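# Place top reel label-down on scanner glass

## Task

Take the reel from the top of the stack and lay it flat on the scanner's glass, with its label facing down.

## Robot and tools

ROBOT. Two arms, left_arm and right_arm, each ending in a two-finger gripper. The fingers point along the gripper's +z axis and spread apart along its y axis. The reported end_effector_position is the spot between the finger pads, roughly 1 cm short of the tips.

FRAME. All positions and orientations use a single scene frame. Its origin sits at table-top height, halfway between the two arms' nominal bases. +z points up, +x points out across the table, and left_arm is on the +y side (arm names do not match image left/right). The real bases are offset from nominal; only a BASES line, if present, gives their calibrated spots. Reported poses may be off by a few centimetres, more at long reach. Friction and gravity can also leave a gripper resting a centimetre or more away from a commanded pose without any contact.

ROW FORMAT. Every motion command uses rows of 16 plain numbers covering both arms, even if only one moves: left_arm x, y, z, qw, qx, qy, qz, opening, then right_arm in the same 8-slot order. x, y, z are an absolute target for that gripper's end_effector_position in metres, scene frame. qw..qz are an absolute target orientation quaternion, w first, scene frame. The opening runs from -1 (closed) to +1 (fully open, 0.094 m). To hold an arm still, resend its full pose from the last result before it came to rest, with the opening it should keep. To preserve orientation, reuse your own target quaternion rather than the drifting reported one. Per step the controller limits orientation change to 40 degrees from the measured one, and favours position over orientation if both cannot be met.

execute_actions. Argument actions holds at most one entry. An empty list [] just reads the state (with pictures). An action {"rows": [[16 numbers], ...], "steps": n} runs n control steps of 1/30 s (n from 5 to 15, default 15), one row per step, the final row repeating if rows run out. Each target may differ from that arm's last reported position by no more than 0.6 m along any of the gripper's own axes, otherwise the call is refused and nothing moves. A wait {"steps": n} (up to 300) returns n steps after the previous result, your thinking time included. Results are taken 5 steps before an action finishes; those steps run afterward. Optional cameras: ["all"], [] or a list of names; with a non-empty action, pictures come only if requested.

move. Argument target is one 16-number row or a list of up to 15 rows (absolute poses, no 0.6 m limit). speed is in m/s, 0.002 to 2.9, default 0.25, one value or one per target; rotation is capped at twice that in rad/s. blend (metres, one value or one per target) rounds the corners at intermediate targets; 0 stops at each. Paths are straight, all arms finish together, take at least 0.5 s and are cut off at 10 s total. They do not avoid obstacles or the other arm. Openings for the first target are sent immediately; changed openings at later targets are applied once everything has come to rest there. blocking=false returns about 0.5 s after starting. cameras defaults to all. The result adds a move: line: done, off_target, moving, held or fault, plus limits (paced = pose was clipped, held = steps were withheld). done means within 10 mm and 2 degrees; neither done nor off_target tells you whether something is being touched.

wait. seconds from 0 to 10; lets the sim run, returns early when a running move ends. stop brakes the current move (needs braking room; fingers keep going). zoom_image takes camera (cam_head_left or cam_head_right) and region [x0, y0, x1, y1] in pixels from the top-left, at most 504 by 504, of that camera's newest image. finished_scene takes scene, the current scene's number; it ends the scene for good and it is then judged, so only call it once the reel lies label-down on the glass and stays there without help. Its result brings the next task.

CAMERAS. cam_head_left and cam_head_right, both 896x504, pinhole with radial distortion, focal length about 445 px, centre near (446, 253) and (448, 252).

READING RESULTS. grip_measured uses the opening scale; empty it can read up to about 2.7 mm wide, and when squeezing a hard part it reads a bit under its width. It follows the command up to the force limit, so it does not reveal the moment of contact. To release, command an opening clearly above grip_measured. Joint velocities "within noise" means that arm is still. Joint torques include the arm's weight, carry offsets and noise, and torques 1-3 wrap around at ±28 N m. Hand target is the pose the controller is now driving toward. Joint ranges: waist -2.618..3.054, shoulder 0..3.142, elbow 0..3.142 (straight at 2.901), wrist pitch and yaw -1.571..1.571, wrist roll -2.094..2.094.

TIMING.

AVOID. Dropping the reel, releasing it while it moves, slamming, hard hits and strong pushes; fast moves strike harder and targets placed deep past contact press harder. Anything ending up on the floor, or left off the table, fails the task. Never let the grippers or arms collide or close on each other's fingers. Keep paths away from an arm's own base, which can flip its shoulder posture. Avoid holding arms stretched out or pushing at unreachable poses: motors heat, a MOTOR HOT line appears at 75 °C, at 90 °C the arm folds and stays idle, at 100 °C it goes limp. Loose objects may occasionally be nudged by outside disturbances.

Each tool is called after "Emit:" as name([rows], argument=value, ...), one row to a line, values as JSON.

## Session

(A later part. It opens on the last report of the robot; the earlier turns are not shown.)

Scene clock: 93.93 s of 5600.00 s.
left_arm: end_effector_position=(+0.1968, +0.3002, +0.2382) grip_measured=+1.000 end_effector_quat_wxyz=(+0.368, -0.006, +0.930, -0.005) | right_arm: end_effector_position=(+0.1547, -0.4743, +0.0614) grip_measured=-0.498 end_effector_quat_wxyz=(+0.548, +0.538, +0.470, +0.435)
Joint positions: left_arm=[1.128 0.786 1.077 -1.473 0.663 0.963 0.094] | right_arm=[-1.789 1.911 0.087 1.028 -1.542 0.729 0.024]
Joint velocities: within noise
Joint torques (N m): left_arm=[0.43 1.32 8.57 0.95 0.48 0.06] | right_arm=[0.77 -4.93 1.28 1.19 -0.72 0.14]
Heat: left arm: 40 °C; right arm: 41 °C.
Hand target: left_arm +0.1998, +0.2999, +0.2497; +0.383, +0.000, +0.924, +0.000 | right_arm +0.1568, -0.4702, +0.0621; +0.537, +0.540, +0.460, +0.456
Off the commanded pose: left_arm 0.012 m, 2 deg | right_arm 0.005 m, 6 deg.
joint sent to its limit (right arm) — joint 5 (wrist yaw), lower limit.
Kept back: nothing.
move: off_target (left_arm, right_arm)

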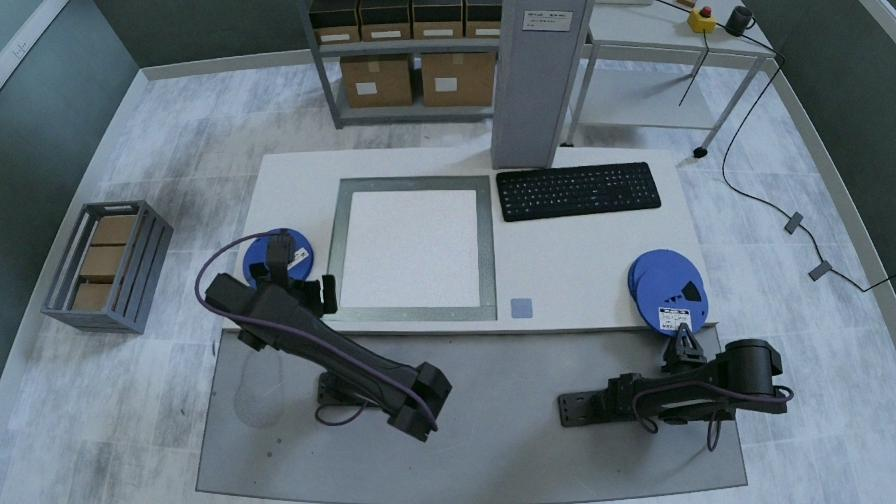

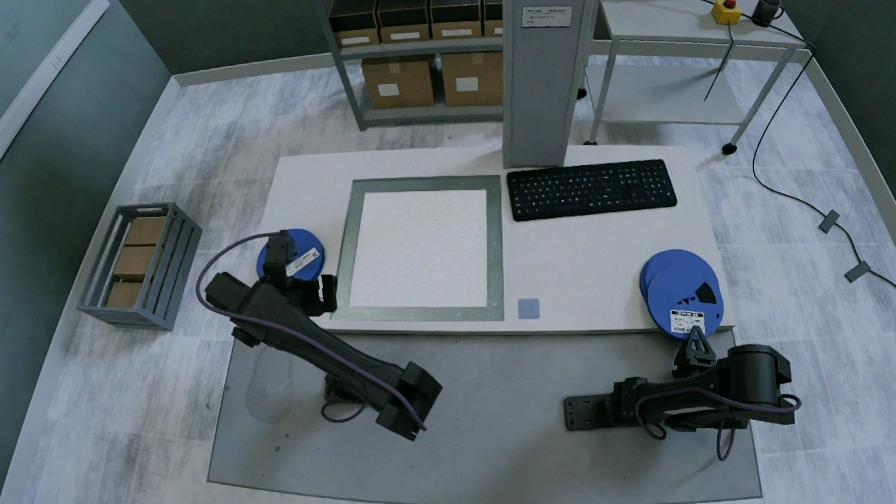

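Emit:
move([
  [0.2, 0.3, 0.25, 0.383, 0.0, 0.924, 0, 1, 0.156, -0.470, 0.062, 0.5213, 0.5213, 0.4777, 0.4777, -0.62],
], speed=0.05)

Emit:
zoom_image(camera="cam_head_left", region=[620, 250, 740, 370])

Emit:
move([
  [0.2, 0.3, 0.25, 0.383, 0.0, 0.924, 0, 1, 0.156, -0.470, 0.062, 0.5213, 0.5213, 0.4777, 0.4777, -0.70],
], speed=0.05)

Emit:
zoom_image(camera="cam_head_left", region=[620, 250, 740, 370])

Scene clock: 95.30 s of 5600.00 s.
left_arm: end_effector_position=(+0.1968, +0.3002, +0.2382) grip_measured=+1.000 end_effector_quat_wxyz=(+0.368, -0.006, +0.930, -0.005) | right_arm: end_effector_position=(+0.1547, -0.4744, +0.0614) grip_measured=-0.618 end_effector_quat_wxyz=(+0.548, +0.539, +0.469, +0.435)
Joint positions: left_arm=[1.128 0.786 1.077 -1.473 0.663 0.963 0.094] | right_arm=[-1.789 1.911 0.087 1.028 -1.542 0.73 0.018]
Joint velocities: within noise
Joint torques (N m): left_arm=[0.42 1.32 8.57 0.96 0.48 0.06] | right_arm=[0.75 -4.88 1.26 1.21 -0.73 0.12]
Heat: left arm: 40 °C; right arm: 41 °C.
Hand target: left_arm +0.1998, +0.2999, +0.2497; +0.383, +0.000, +0.924, +0.000 | right_arm +0.1568, -0.4702, +0.0621; +0.537, +0.540, +0.460, +0.456
Off the commanded pose: left_arm 0.012 m, 2 deg | right_arm 0.005 m, 6 deg.
joint sent to its limit (right arm) — joint 5 (wrist yaw), lower limit.
Kept back: nothing.
move: off_target (left_arm, right_arm)

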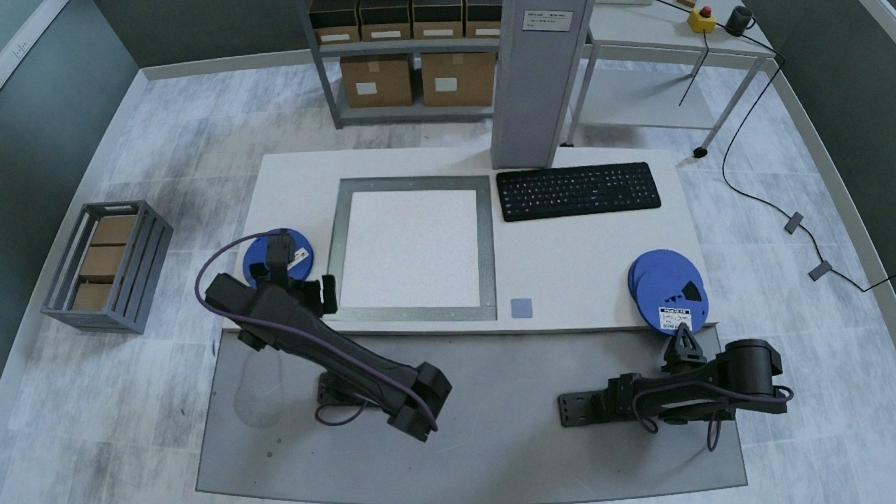

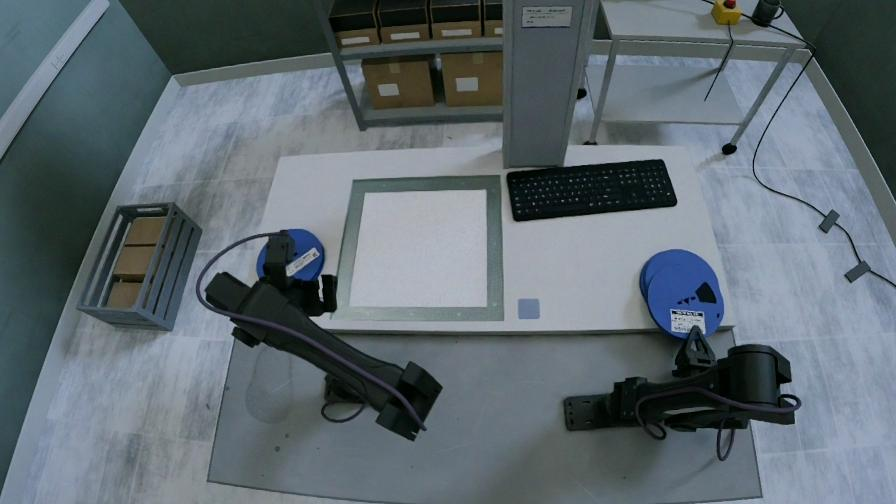

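Scaled by 4.200 from the camera's 896x504 image, which has a finer 1280x720 frame.

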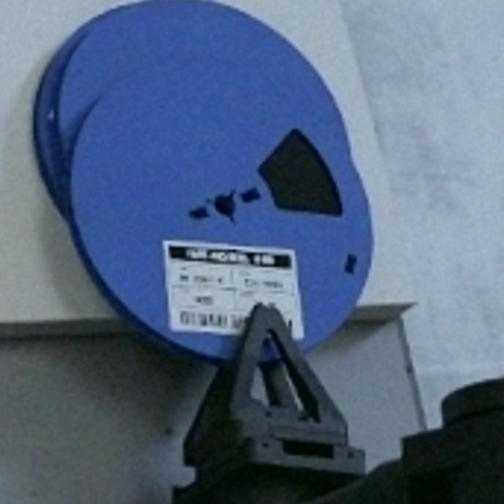

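Scene clock: 96.27 s of 5600.00 s.
left_arm: end_effector_position=(+0.1968, +0.3002, +0.2382) grip_measured=+1.000 end_effector_quat_wxyz=(+0.368, -0.006, +0.930, -0.005) | right_arm: end_effector_position=(+0.1547, -0.4744, +0.0613) grip_measured=-0.698 end_effector_quat_wxyz=(+0.548, +0.539, +0.469, +0.435)
Joint positions: left_arm=[1.128 0.786 1.077 -1.473 0.663 0.963 0.094] | right_arm=[-1.789 1.911 0.087 1.028 -1.542 0.73 0.014]
Joint velocities: within noise
Joint torques (N m): left_arm=[0.42 1.32 8.55 0.95 0.48 0.06] | right_arm=[0.73 -4.86 1.26 1.19 -0.73 0.12]
Heat: left arm: 40 °C; right arm: 40 °C.
Hand target: left_arm +0.1998, +0.2999, +0.2497; +0.383, +0.000, +0.924, +0.000 | right_arm +0.1568, -0.4702, +0.0621; +0.537, +0.540, +0.460, +0.456
Off the commanded pose: left_arm 0.012 m, 2 deg | right_arm 0.005 m, 6 deg.
joint sent to its limit (right arm) — joint 5 (wrist yaw), lower limit.
Kept back: nothing.
move: off_target (left_arm, right_arm)

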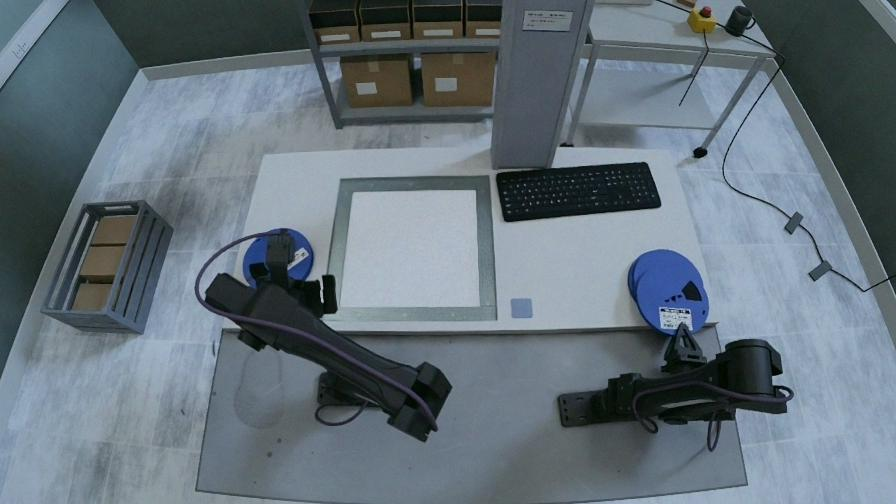

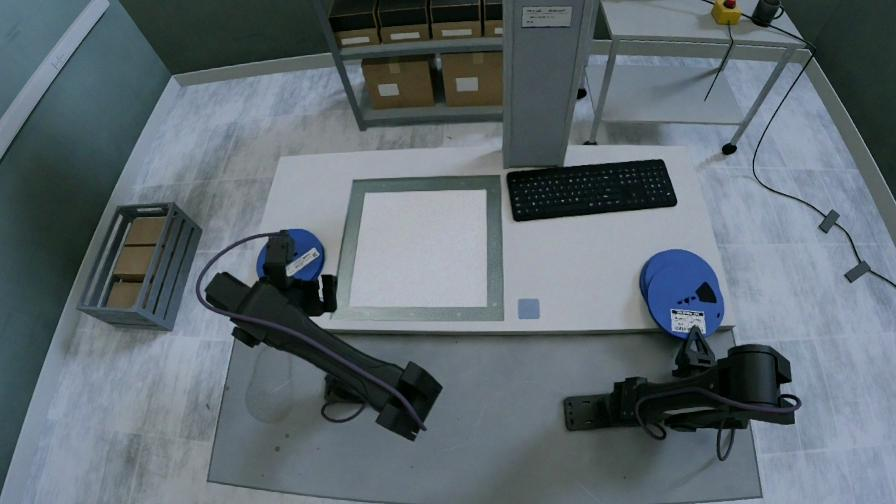

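Scaled by 4.200 from the camera's 896x504 image, which has a finer 1280x720 frame.

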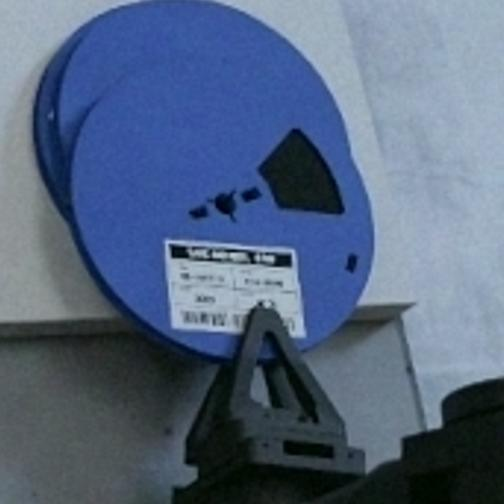

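Emit:
move([
  [0.2, 0.3, 0.25, 0.383, 0.0, 0.924, 0, 1, 0.156, -0.470, 0.062, 0.5213, 0.5213, 0.4777, 0.4777, -0.78],
], speed=0.05, cameras=[])

Emit:
move([
  [0.2, 0.3, 0.25, 0.383, 0.0, 0.924, 0, 1, 0.156, -0.470, 0.062, 0.5213, 0.5213, 0.4777, 0.4777, -0.86],
], speed=0.05)

Emit:
zoom_image(camera="cam_head_left", region=[620, 250, 740, 370])

Scene clock: 97.50 s of 5600.00 s.
left_arm: end_effector_position=(+0.1968, +0.3002, +0.2382) grip_measured=+1.000 end_effector_quat_wxyz=(+0.368, -0.006, +0.930, -0.005) | right_arm: end_effector_position=(+0.1547, -0.4743, +0.0615) grip_measured=-0.758 end_effector_quat_wxyz=(+0.547, +0.540, +0.468, +0.437)
Joint positions: left_arm=[1.128 0.786 1.077 -1.473 0.663 0.963 0.094] | right_arm=[-1.789 1.911 0.087 1.028 -1.543 0.736 0.011]
Joint velocities: within noise
Joint torques (N m): left_arm=[0.42 1.33 8.57 0.95 0.49 0.06] | right_arm=[0.75 -4.81 1.21 1.22 -0.72 0.08]
Heat: left arm: 40 °C; right arm: 40 °C.
Hand target: left_arm +0.1998, +0.2999, +0.2497; +0.383, +0.000, +0.924, +0.000 | right_arm +0.1568, -0.4702, +0.0620; +0.537, +0.540, +0.460, +0.456
Off the commanded pose: left_arm 0.012 m, 2 deg | right_arm 0.004 m, 6 deg.
joint sent to its limit (right arm) — joint 5 (wrist yaw), lower limit.
Kept back: nothing.
move: off_target (left_arm, right_arm)
No camera images: "cameras" was empty.

Scene clock: 98.47 s of 5600.00 s.
left_arm: end_effector_position=(+0.1968, +0.3002, +0.2382) grip_measured=+1.000 end_effector_quat_wxyz=(+0.368, -0.006, +0.930, -0.005) | right_arm: end_effector_position=(+0.1547, -0.4743, +0.0615) grip_measured=-0.758 end_effector_quat_wxyz=(+0.546, +0.540, +0.467, +0.438)
Joint positions: left_arm=[1.128 0.786 1.077 -1.473 0.663 0.963 0.094] | right_arm=[-1.789 1.911 0.087 1.028 -1.543 0.737 0.011]
Joint velocities: within noise
Joint torques (N m): left_arm=[0.42 1.32 8.58 0.95 0.48 0.06] | right_arm=[0.72 -4.83 1.21 1.23 -0.72 0.08]
Heat: left arm: 40 °C; right arm: 40 °C.
Hand target: left_arm +0.1998, +0.2999, +0.2497; +0.383, +0.000, +0.924, +0.000 | right_arm +0.1568, -0.4702, +0.0620; +0.537, +0.540, +0.460, +0.456
Off the commanded pose: left_arm 0.012 m, 2 deg | right_arm 0.004 m, 6 deg.
joint sent to its limit (right arm) — joint 5 (wrist yaw), lower limit.
Kept back: nothing.
move: off_target (left_arm, right_arm)

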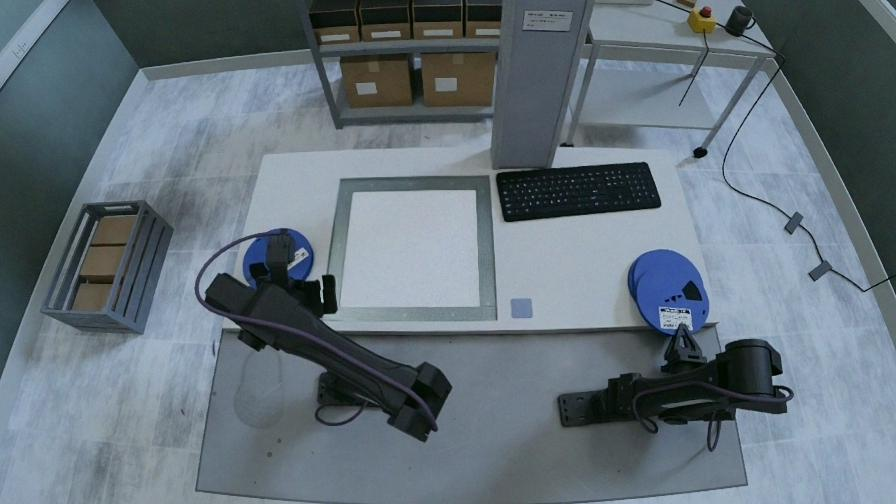

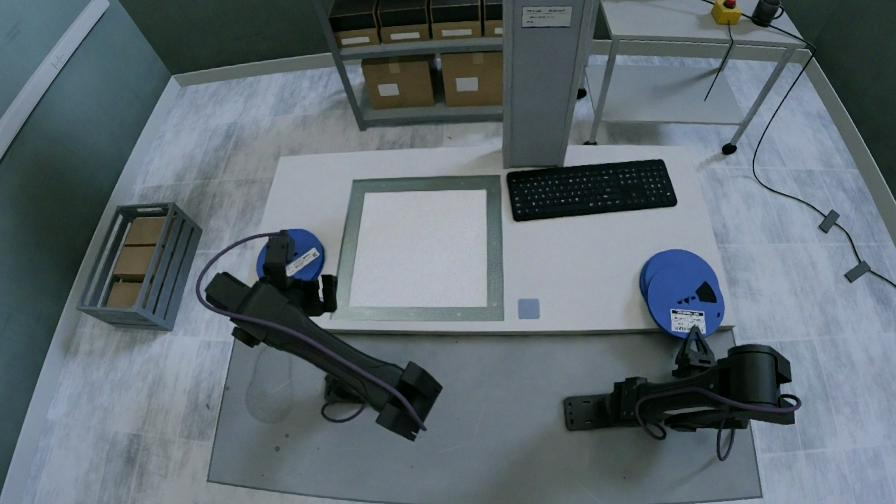

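Scaled by 4.200 from the camera's 896x504 image, which has a finer 1280x720 frame.

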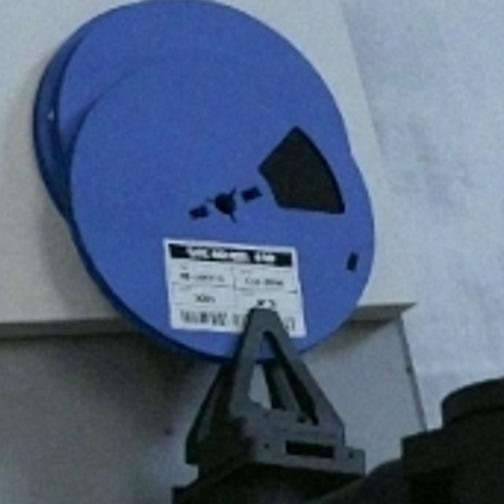

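Emit:
move([
  [0.2, 0.3, 0.25, 0.383, 0.0, 0.924, 0, 1, 0.156, -0.470, 0.062, 0.5213, 0.5213, 0.4777, 0.4777, -0.97],
  [0.2, 0.3, 0.25, 0.383, 0.0, 0.924, 0, 1, 0.156, -0.475, 0.10, 0.5337, 0.5337, 0.4639, 0.4639, -0.97],
], speed=0.06)

Emit:
zoom_image(camera="cam_head_left", region=[620, 230, 760, 370])

Emit:
zoom_image(camera="cam_head_right", region=[630, 230, 770, 370])

Scene clock: 100.73 s of 5600.00 s.
left_arm: end_effector_position=(+0.1968, +0.3002, +0.2382) grip_measured=+1.000 end_effector_quat_wxyz=(+0.368, -0.006, +0.930, -0.005) | right_arm: end_effector_position=(+0.1538, -0.4837, +0.0955) grip_measured=-0.759 end_effector_quat_wxyz=(+0.543, +0.550, +0.458, +0.439)
Joint positions: left_arm=[1.128 0.786 1.077 -1.473 0.663 0.963 0.094] | right_arm=[-1.784 1.65 0.08 1.017 -1.525 1.002 0.011]
Joint velocities: within noise
Joint torques (N m): left_arm=[0.43 1.32 8.57 0.95 0.49 0.06] | right_arm=[0.59 -5.75 2.02 1.55 -0.79 0.09]
Heat: left arm: 40 °C; right arm: 40 °C.
Hand target: left_arm +0.1998, +0.2999, +0.2497; +0.383, +0.000, +0.924, +0.000 | right_arm +0.1565, -0.4753, +0.0997; +0.537, +0.540, +0.460, +0.457
Off the commanded pose: left_arm 0.012 m, 2 deg | right_arm 0.010 m, 4 deg.
joint sent to its limit (right arm) — joint 5 (wrist yaw), lower limit.
Kept back: nothing.
move: off_target (left_arm, right_arm)

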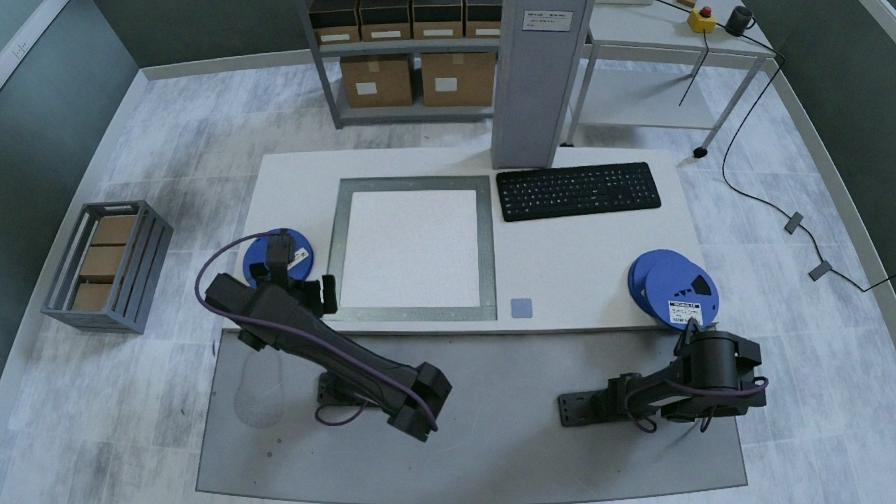

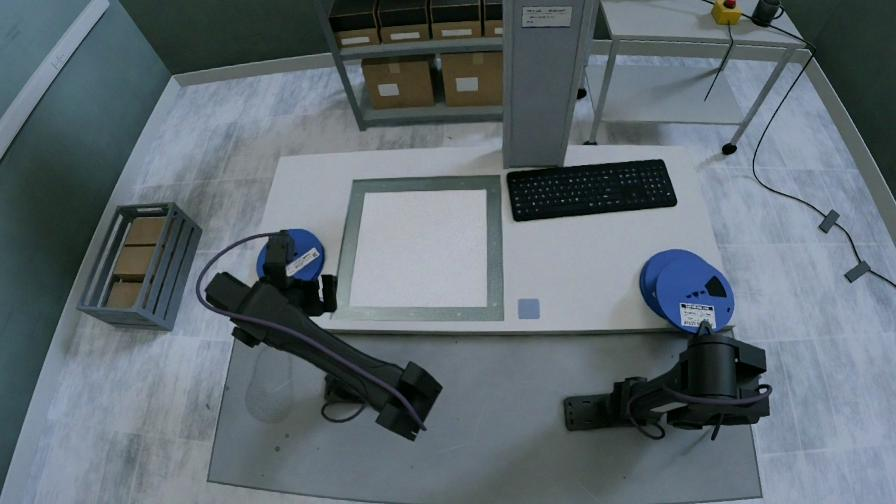

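Scaled by 3.600 from the camera's 896x504 image, which has a finer 1280x720 frame.

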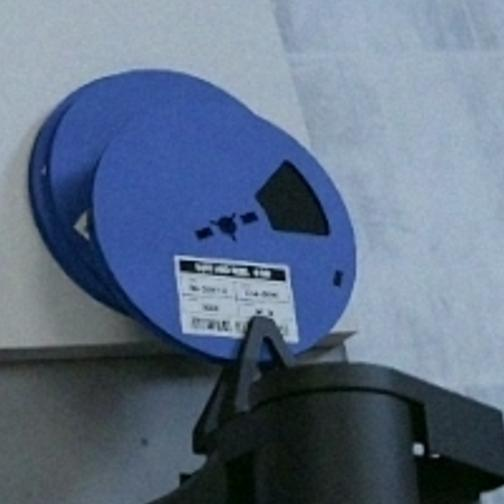

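Scaled by 3.600 from the camera's 896x504 image, which has a finer 1280x720 frame.

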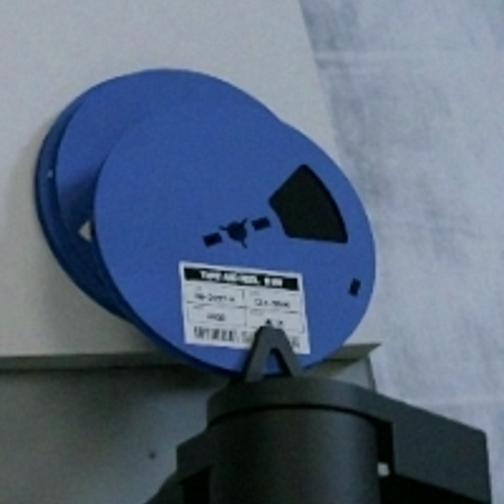

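Emit:
move([
  [0.22, 0.36, 0.26, 0.376, -0.16, 0.91, 0.066, 1, 0.17, -0.50, 0.16, 0.5534, 0.5534, 0.4402, 0.4402, -0.97],
  [0.25, 0.40, 0.26, 0.370, -0.239, 0.892, 0.099, 1, 0.30, -0.47, 0.24, 0.6124, 0.6124, 0.3536, 0.3536, -0.97],
], speed=0.12, blend=0.03)

Scene clock: 105.03 s of 5600.00 s.
left_arm: end_effector_position=(+0.2441, +0.3949, +0.2423) grip_measured=+1.000 end_effector_quat_wxyz=(+0.348, -0.244, +0.901, +0.085) | right_arm: end_effector_position=(+0.2951, -0.4661, +0.2096) grip_measured=-0.759 end_effector_quat_wxyz=(+0.582, +0.639, +0.365, +0.347)
Joint positions: left_arm=[0.833 0.945 1.093 -1.01 0.207 0.211 0.094] | right_arm=[-0.636 0.927 0.281 0.563 -0.065 1.585 0.011]
Joint velocities: within noise
Joint torques (N m): left_arm=[-0.46 -1.13 9.83 1.69 0.01 -0.08] | right_arm=[0.53 -2.03 10.91 2.82 0.14 -0.19]
Heat: left arm: 40 °C; right arm: 40 °C.
Hand target: left_arm +0.2495, +0.3994, +0.2600; +0.370, -0.239, +0.892, +0.099 | right_arm +0.2983, -0.4690, +0.2398; +0.612, +0.613, +0.353, +0.354
Off the commanded pose: left_arm 0.019 m, 3 deg | right_arm 0.031 m, 5 deg.
Kept back: nothing.
move: off_target (left_arm, right_arm)

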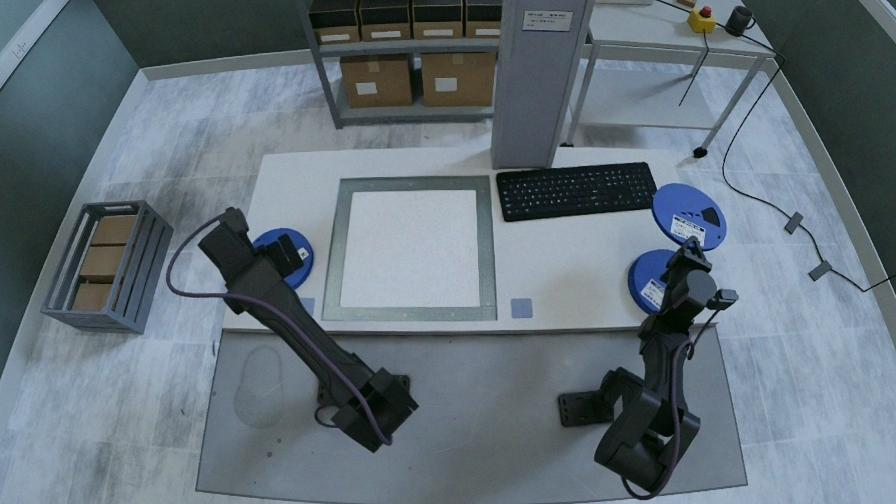

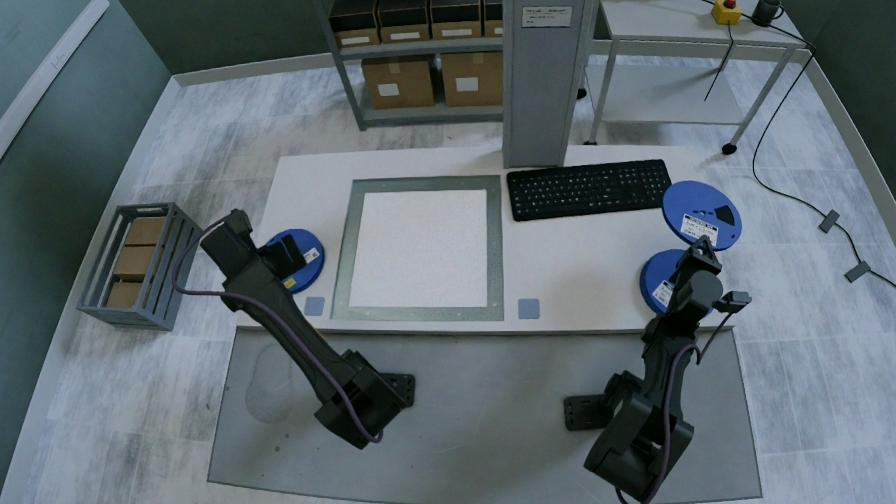

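Emit:
move([
  [0.25, 0.40, 0.26, 0.370, -0.239, 0.892, 0.099, 1, 0.35, -0.28, 0.27, 0.5213, 0.5213, 0.4777, 0.4777, -0.97],
], speed=0.12, cameras=[])

Emit:
move([
  [0.25, 0.40, 0.26, 0.370, -0.239, 0.892, 0.099, 1, 0.35, -0.28, 0.27, 0.707, 0, 0.707, 0, -0.97],
  [0.25, 0.40, 0.26, 0.370, -0.239, 0.892, 0.099, 1, 0.35, -0.28, 0.27, 0.5, -0.5, 0.5, -0.5, -0.97],
], speed=0.4)

Emit:
zoom_image(camera="cam_head_left", region=[520, 130, 700, 310])

Scene clock: 107.53 s of 5600.00 s.
left_arm: end_effector_position=(+0.2441, +0.3950, +0.2423) grip_measured=+1.000 end_effector_quat_wxyz=(+0.348, -0.244, +0.901, +0.086) | right_arm: end_effector_position=(+0.3445, -0.2783, +0.2345) grip_measured=-0.759 end_effector_quat_wxyz=(+0.494, +0.540, +0.506, +0.456)
Joint positions: left_arm=[0.833 0.945 1.093 -1.009 0.207 0.21 0.094] | right_arm=[0.086 0.881 0.385 0.397 0.213 1.584 0.011]
Joint velocities: within noise
Joint torques (N m): left_arm=[-0.46 -1.11 9.83 1.68 0.04 -0.03] | right_arm=[0.32 -1.94 11.56 2.92 0.22 -0.14]
Heat: left arm: 40 °C; right arm: 40 °C.
Hand target: left_arm +0.2494, +0.3995, +0.2600; +0.370, -0.239, +0.892, +0.099 | right_arm +0.3474, -0.2801, +0.2695; +0.521, +0.522, +0.478, +0.478
Off the commanded pose: left_arm 0.019 m, 3 deg | right_arm 0.036 m, 6 deg.
Kept back: nothing.
move: off_target (left_arm, right_arm)
No camera images: "cameras" was empty.

Scene clock: 112.30 s of 5600.00 s.
left_arm: end_effector_position=(+0.2441, +0.3951, +0.2424) grip_measured=+1.000 end_effector_quat_wxyz=(+0.349, -0.245, +0.901, +0.086) | right_arm: end_effector_position=(+0.3463, -0.2802, +0.2330) grip_measured=-0.758 end_effector_quat_wxyz=(-0.472, +0.523, -0.527, +0.475)
Joint positions: left_arm=[0.833 0.945 1.093 -1.009 0.206 0.21 0.094] | right_arm=[0.004 0.881 0.385 0.392 0.067 -1.564 0.011]
Joint velocities: within noise
Joint torques (N m): left_arm=[-0.47 -1.11 9.81 1.69 0.04 -0.03] | right_arm=[-0.43 -3.11 11.17 2.9 -0.12 -0.09]
Heat: left arm: 40 °C; right arm: 39 °C.
Hand target: left_arm +0.2494, +0.3995, +0.2600; +0.370, -0.239, +0.892, +0.099 | right_arm +0.3477, -0.2801, +0.2695; -0.499, +0.500, -0.500, +0.500
Off the commanded pose: left_arm 0.019 m, 3 deg | right_arm 0.037 m, 6 deg.
Kept back: nothing.
move: off_target (left_arm, right_arm)

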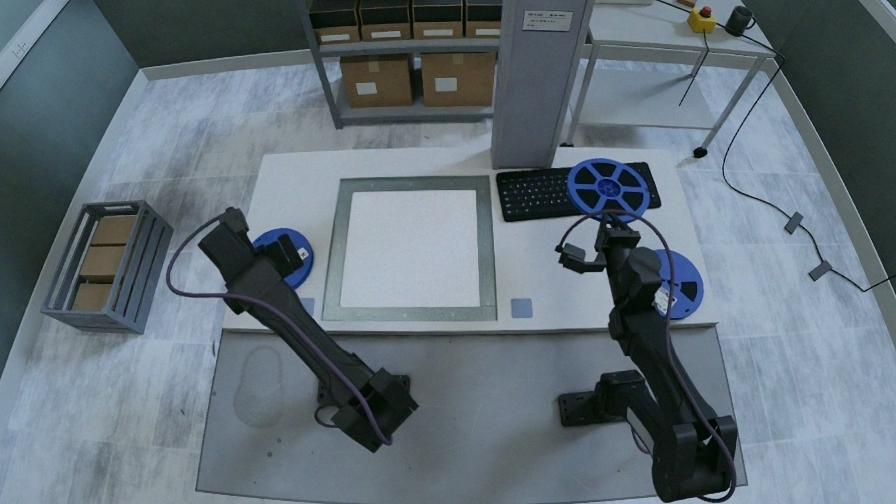

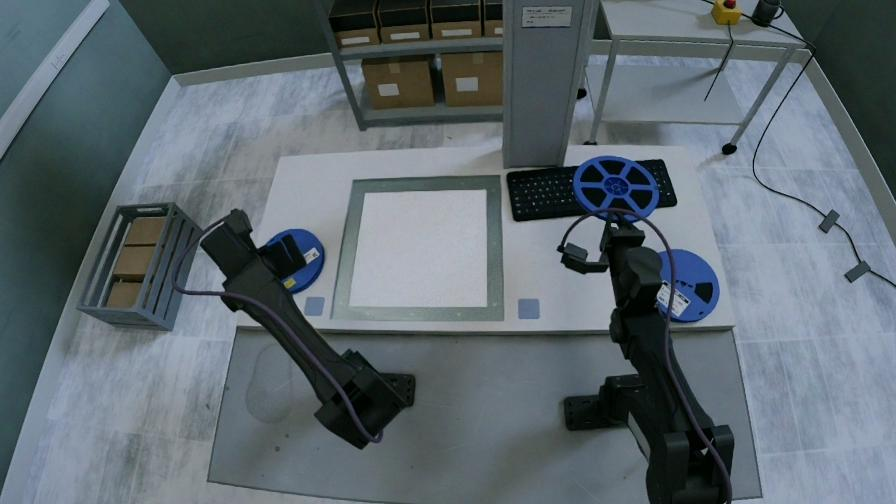

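Scaled by 2.800 from the camera's 896x504 image, which has a finer 1280x720 frame.

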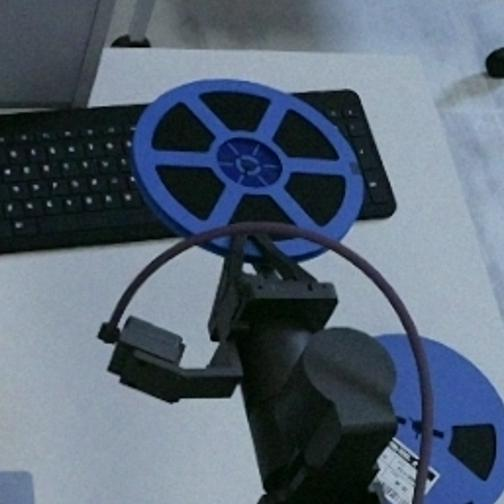

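Emit:
move([
  [0.25, 0.40, 0.26, 0.370, -0.239, 0.892, 0.099, 1, 0.34, -0.1, 0.27, 0.5213, -0.5213, 0.4777, -0.4777, -0.97],
  [0.25, 0.40, 0.26, 0.370, -0.239, 0.892, 0.099, 1, 0.25, 0.085, 0.2, 0.5495, -0.5495, 0.445, -0.445, -0.97],
], speed=0.12, blend=0.05)

Emit:
zoom_image(camera="cam_head_left", region=[330, 150, 570, 390])

Scene clock: 118.03 s of 5600.00 s.
left_arm: end_effector_position=(+0.2441, +0.3951, +0.2424) grip_measured=+1.000 end_effector_quat_wxyz=(+0.349, -0.245, +0.901, +0.086) | right_arm: end_effector_position=(+0.2473, +0.0801, +0.1818) grip_measured=-0.758 end_effector_quat_wxyz=(-0.522, +0.585, -0.425, +0.453)
Joint positions: left_arm=[0.833 0.945 1.093 -1.009 0.206 0.21 0.094] | right_arm=[1.301 1.829 0.813 0.911 1.128 -1.561 0.011]
Joint velocities: within noise
Joint torques (N m): left_arm=[-0.47 -1.11 9.83 1.69 0.04 -0.03] | right_arm=[0.08 -8.96 8.77 2.66 0.31 0.01]
Heat: left arm: 40 °C; right arm: 39 °C.
Hand target: left_arm +0.2494, +0.3995, +0.2600; +0.370, -0.239, +0.892, +0.099 | right_arm +0.2496, +0.0842, +0.1995; -0.548, +0.551, -0.446, +0.444
Off the commanded pose: left_arm 0.019 m, 3 deg | right_arm 0.019 m, 6 deg.
Kept back: nothing.
move: off_target (left_arm, right_arm)

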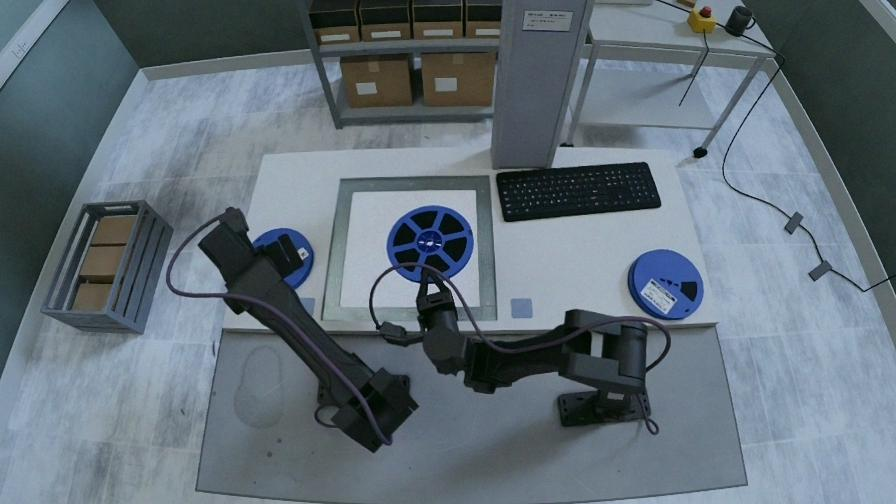

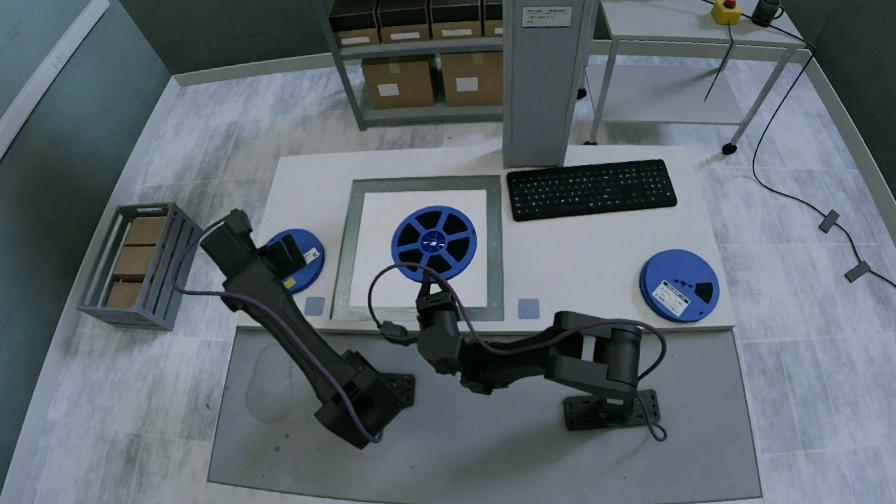

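Scaled by 2.100 from the camera's 896x504 image, which has a finer 1280x720 frame.

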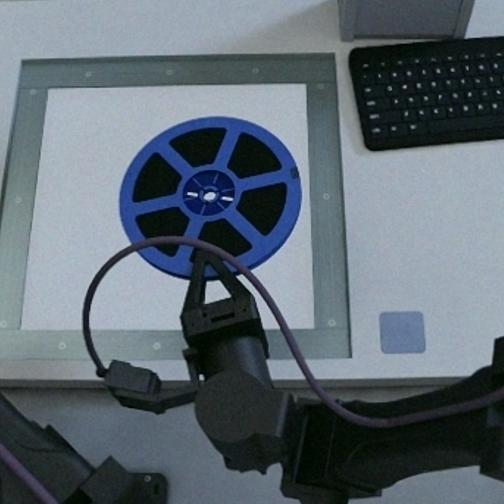

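Emit:
execute_actions(actions=[], cameras=["cam_head_left"])

Scene clock: 119.57 s of 5600.00 s.
left_arm: end_effector_position=(+0.2441, +0.3951, +0.2424) grip_measured=+1.000 end_effector_quat_wxyz=(+0.349, -0.245, +0.901, +0.086) | right_arm: end_effector_position=(+0.2474, +0.0798, +0.1824) grip_measured=-0.758 end_effector_quat_wxyz=(-0.523, +0.583, -0.426, +0.453)
Joint positions: left_arm=[0.833 0.945 1.093 -1.009 0.206 0.21 0.094] | right_arm=[1.301 1.829 0.813 0.915 1.13 -1.561 0.011]
Joint velocities: within noise
Joint torques (N m): left_arm=[-0.47 -1.11 9.83 1.68 0.04 -0.03] | right_arm=[0.01 -9.02 8.87 2.64 0.3 0]
Heat: left arm: 40 °C; right arm: 40 °C.
Hand target: left_arm +0.2494, +0.3995, +0.2600; +0.370, -0.239, +0.892, +0.099 | right_arm +0.2496, +0.0841, +0.1995; -0.548, +0.551, -0.446, +0.444
Off the commanded pose: left_arm 0.019 m, 3 deg | right_arm 0.019 m, 5 deg.
Steps of this call (1-46: nothing new was sent). Readings (end_effector_position of left_arm | right_arm):
1: (+0.2441, +0.3951, +0.2424) | (+0.2473, +0.0801, +0.1819)
2: (+0.2441, +0.3951, +0.2424) | (+0.2474, +0.0800, +0.1820)
4: (+0.2441, +0.3951, +0.2424) | (+0.2474, +0.0800, +0.1822)
8: (+0.2441, +0.3951, +0.2424) | (+0.2474, +0.0800, +0.1823)
46: the state above
Images, in order (width x height): cam_head_left 896x504.

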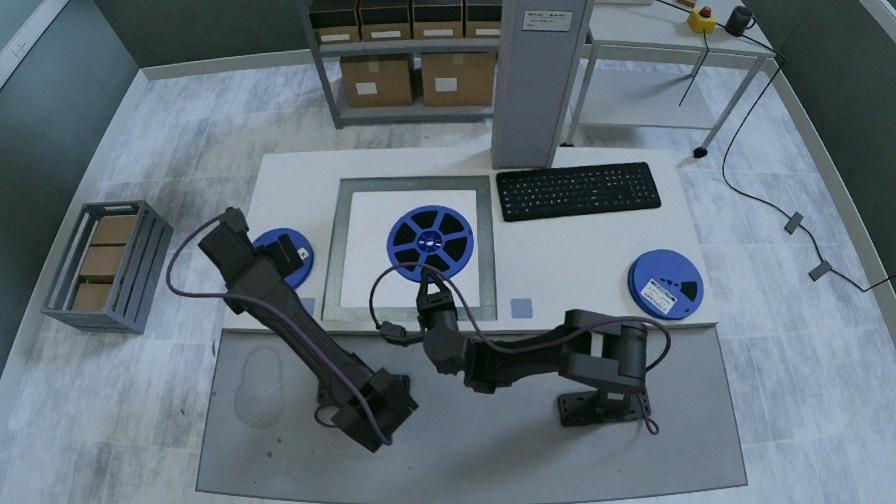

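Emit:
move(target=[0.25,0.40,0.26,0.370,-0.239,0.892,0.099,1,0.25,0.10,0.14,0.537,-0.5612,0.4545,-0.4351,-0.97], speed=0.08, cameras=["cam_head_left"])

Emit:
move(target=[0.25,0.40,0.26,0.370,-0.239,0.892,0.099,1,0.25,0.10,0.10,0.537,-0.5612,0.4545,-0.4351,-0.97], speed=0.06, cameras=["cam_head_left"])

Scene clock: 121.63 s of 5600.00 s.
left_arm: end_effector_position=(+0.2441, +0.3951, +0.2424) grip_measured=+1.000 end_effector_quat_wxyz=(+0.349, -0.245, +0.901, +0.086) | right_arm: end_effector_position=(+0.2493, +0.0930, +0.1236) grip_measured=-0.758 end_effector_quat_wxyz=(-0.505, +0.598, -0.433, +0.447)
Joint positions: left_arm=[0.833 0.945 1.093 -1.009 0.206 0.21 0.094] | right_arm=[1.304 2.013 0.839 0.963 1.13 -1.477 0.011]
Joint velocities: within noise
Joint torques (N m): left_arm=[-0.47 -1.11 9.81 1.69 0.04 -0.03] | right_arm=[0.51 -10.24 7.88 2.72 0.43 0.17]
Heat: left arm: 40 °C; right arm: 40 °C.
Hand target: left_arm +0.2494, +0.3995, +0.2600; +0.370, -0.239, +0.892, +0.099 | right_arm +0.2498, +0.0992, +0.1396; -0.536, +0.563, -0.456, +0.434
Off the commanded pose: left_arm 0.019 m, 3 deg | right_arm 0.018 m, 6 deg.
Kept back: nothing.
move: off_target (left_arm, right_arm)
Images, in order (width x height): cam_head_left 896x504.

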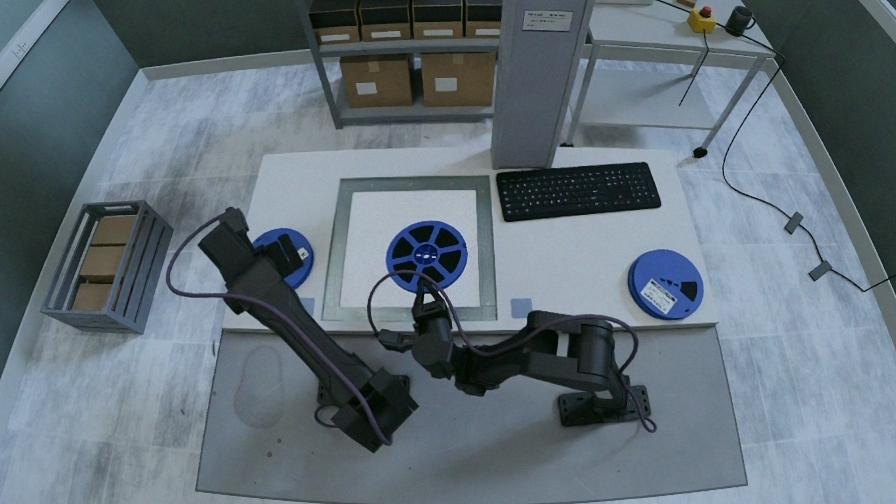

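Scene clock: 122.93 s of 5600.00 s.
left_arm: end_effector_position=(+0.2441, +0.3951, +0.2424) grip_measured=+1.000 end_effector_quat_wxyz=(+0.349, -0.245, +0.901, +0.086) | right_arm: end_effector_position=(+0.2498, +0.0959, +0.0897) grip_measured=-0.758 end_effector_quat_wxyz=(-0.515, +0.590, -0.440, +0.440)
Joint positions: left_arm=[0.833 0.945 1.093 -1.009 0.206 0.21 0.094] | right_arm=[1.304 2.15 0.839 1.116 1.13 -1.46 0.011]
Joint velocities: within noise
Joint torques (N m): left_arm=[-0.47 -1.11 9.81 1.68 0.04 -0.03] | right_arm=[0.53 -10.26 6.22 2.64 0.44 -0.01]
Heat: left arm: 40 °C; right arm: 40 °C.
Hand target: left_arm +0.2494, +0.3995, +0.2600; +0.370, -0.239, +0.892, +0.099 | right_arm +0.2498, +0.0996, +0.0997; -0.536, +0.563, -0.456, +0.434
Off the commanded pose: left_arm 0.019 m, 3 deg | right_arm 0.011 m, 5 deg.
Kept back: nothing.
move: off_target (left_arm, right_arm)
Images, in order (width x height): cam_head_left 896x504.

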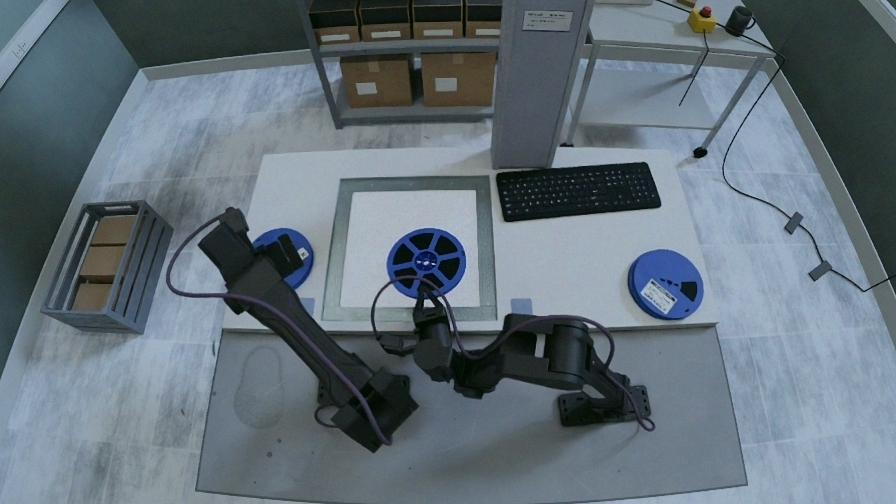

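Emit:
move(target=[0.25,0.40,0.26,0.370,-0.239,0.892,0.099,1,0.255,0.103,0.075,0.537,-0.5612,0.4545,-0.4351,-0.97], speed=0.05, cameras=["cam_head_left"])

Emit:
zoom_image(camera="cam_head_left", region=[320, 170, 520, 400])

Scene clock: 124.03 s of 5600.00 s.
left_arm: end_effector_position=(+0.2441, +0.3951, +0.2424) grip_measured=+1.000 end_effector_quat_wxyz=(+0.349, -0.245, +0.901, +0.086) | right_arm: end_effector_position=(+0.2496, +0.0997, +0.0696) grip_measured=-0.758 end_effector_quat_wxyz=(-0.519, +0.584, -0.442, +0.440)
Joint positions: left_arm=[0.833 0.945 1.093 -1.009 0.206 0.21 0.094] | right_arm=[1.307 2.246 0.86 1.211 1.138 -1.468 0.011]
Joint velocities: within noise
Joint torques (N m): left_arm=[-0.46 -1.11 9.83 1.68 0.04 -0.03] | right_arm=[-0.84 -10.15 6.04 2.54 0.21 -0.01]
Heat: left arm: 40 °C; right arm: 40 °C.
Hand target: left_arm +0.2494, +0.3995, +0.2600; +0.370, -0.239, +0.892, +0.099 | right_arm +0.2548, +0.1025, +0.0750; -0.536, +0.562, -0.456, +0.435
Off the commanded pose: left_arm 0.019 m, 3 deg | right_arm 0.008 m, 4 deg.
Kept back: nothing.
move: off_target (left_arm, right_arm)
Images, in order (width x height): cam_head_left 896x504.

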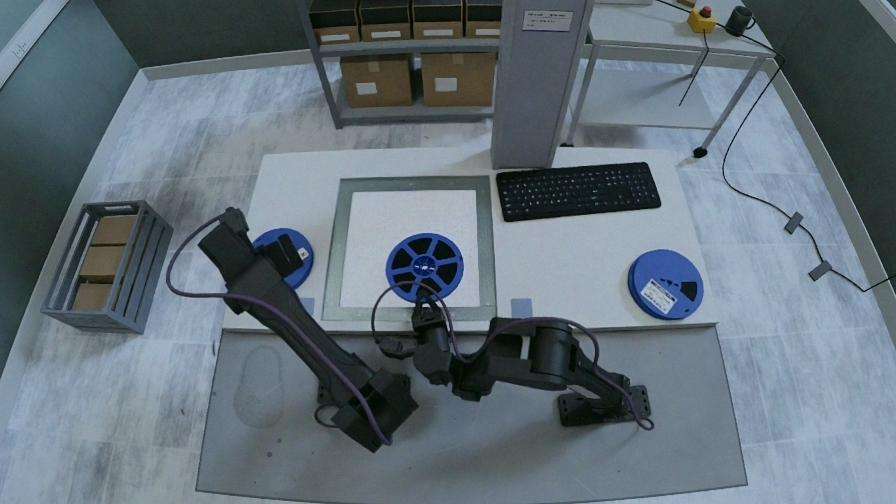

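Scaled by 2.191 from the camera's 896x504 image, which has a finer 1280x720 frame.

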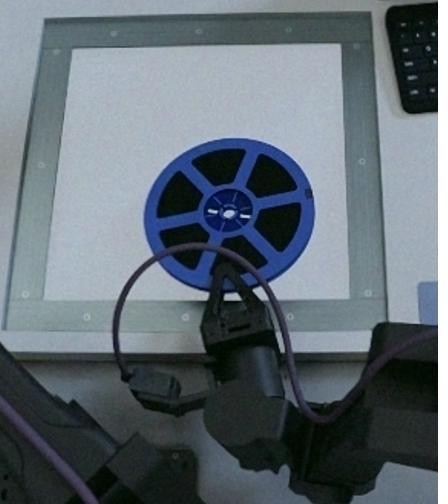

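Emit:
move(target=[0.25,0.40,0.26,0.370,-0.239,0.892,0.099,1,0.257,0.104,0.065,0.537,-0.5612,0.4545,-0.4351,-0.97], speed=0.04, cameras=["cam_head_left"])

Emit:
zoom_image(camera="cam_head_left", region=[370, 210, 490, 350])

Scene clock: 125.33 s of 5600.00 s.
left_arm: end_effector_position=(+0.2441, +0.3951, +0.2424) grip_measured=+1.000 end_effector_quat_wxyz=(+0.349, -0.245, +0.901, +0.086) | right_arm: end_effector_position=(+0.2501, +0.0992, +0.0711) grip_measured=-0.758 end_effector_quat_wxyz=(+0.529, -0.567, +0.451, -0.443)
Joint positions: left_arm=[0.833 0.945 1.093 -1.009 0.206 0.21 0.094] | right_arm=[1.31 2.274 0.872 1.279 1.162 -1.483 0.011]
Joint velocities: within noise
Joint torques (N m): left_arm=[-0.46 -1.11 9.83 1.69 0.05 -0.03] | right_arm=[-1.31 -8.99 5.87 2.22 -0.16 0.07]
Heat: left arm: 40 °C; right arm: 40 °C.
Hand target: left_arm +0.2494, +0.3995, +0.2600; +0.370, -0.239, +0.892, +0.099 | right_arm +0.2568, +0.1035, +0.0652; +0.537, -0.562, +0.455, -0.435
Off the commanded pose: left_arm 0.019 m, 3 deg | right_arm 0.010 m, 2 deg.
Kept back: nothing.
move: off_target (left_arm)
Images, in order (width x height): cam_head_left 896x504.

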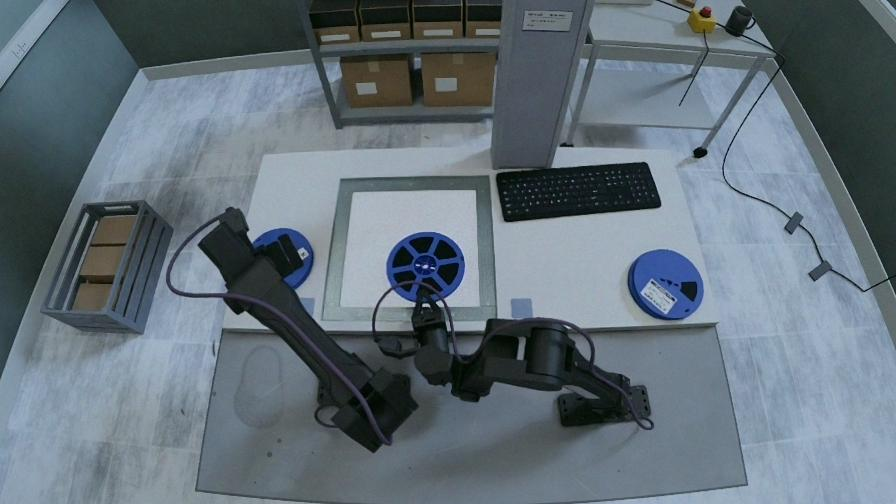

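Scaled by 3.600 from the camera's 896x504 image, which has a finer 1280x720 frame.

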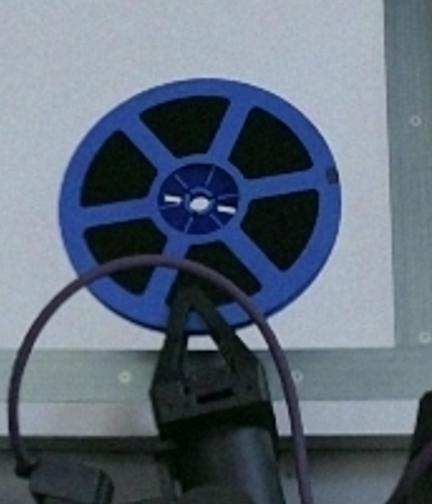

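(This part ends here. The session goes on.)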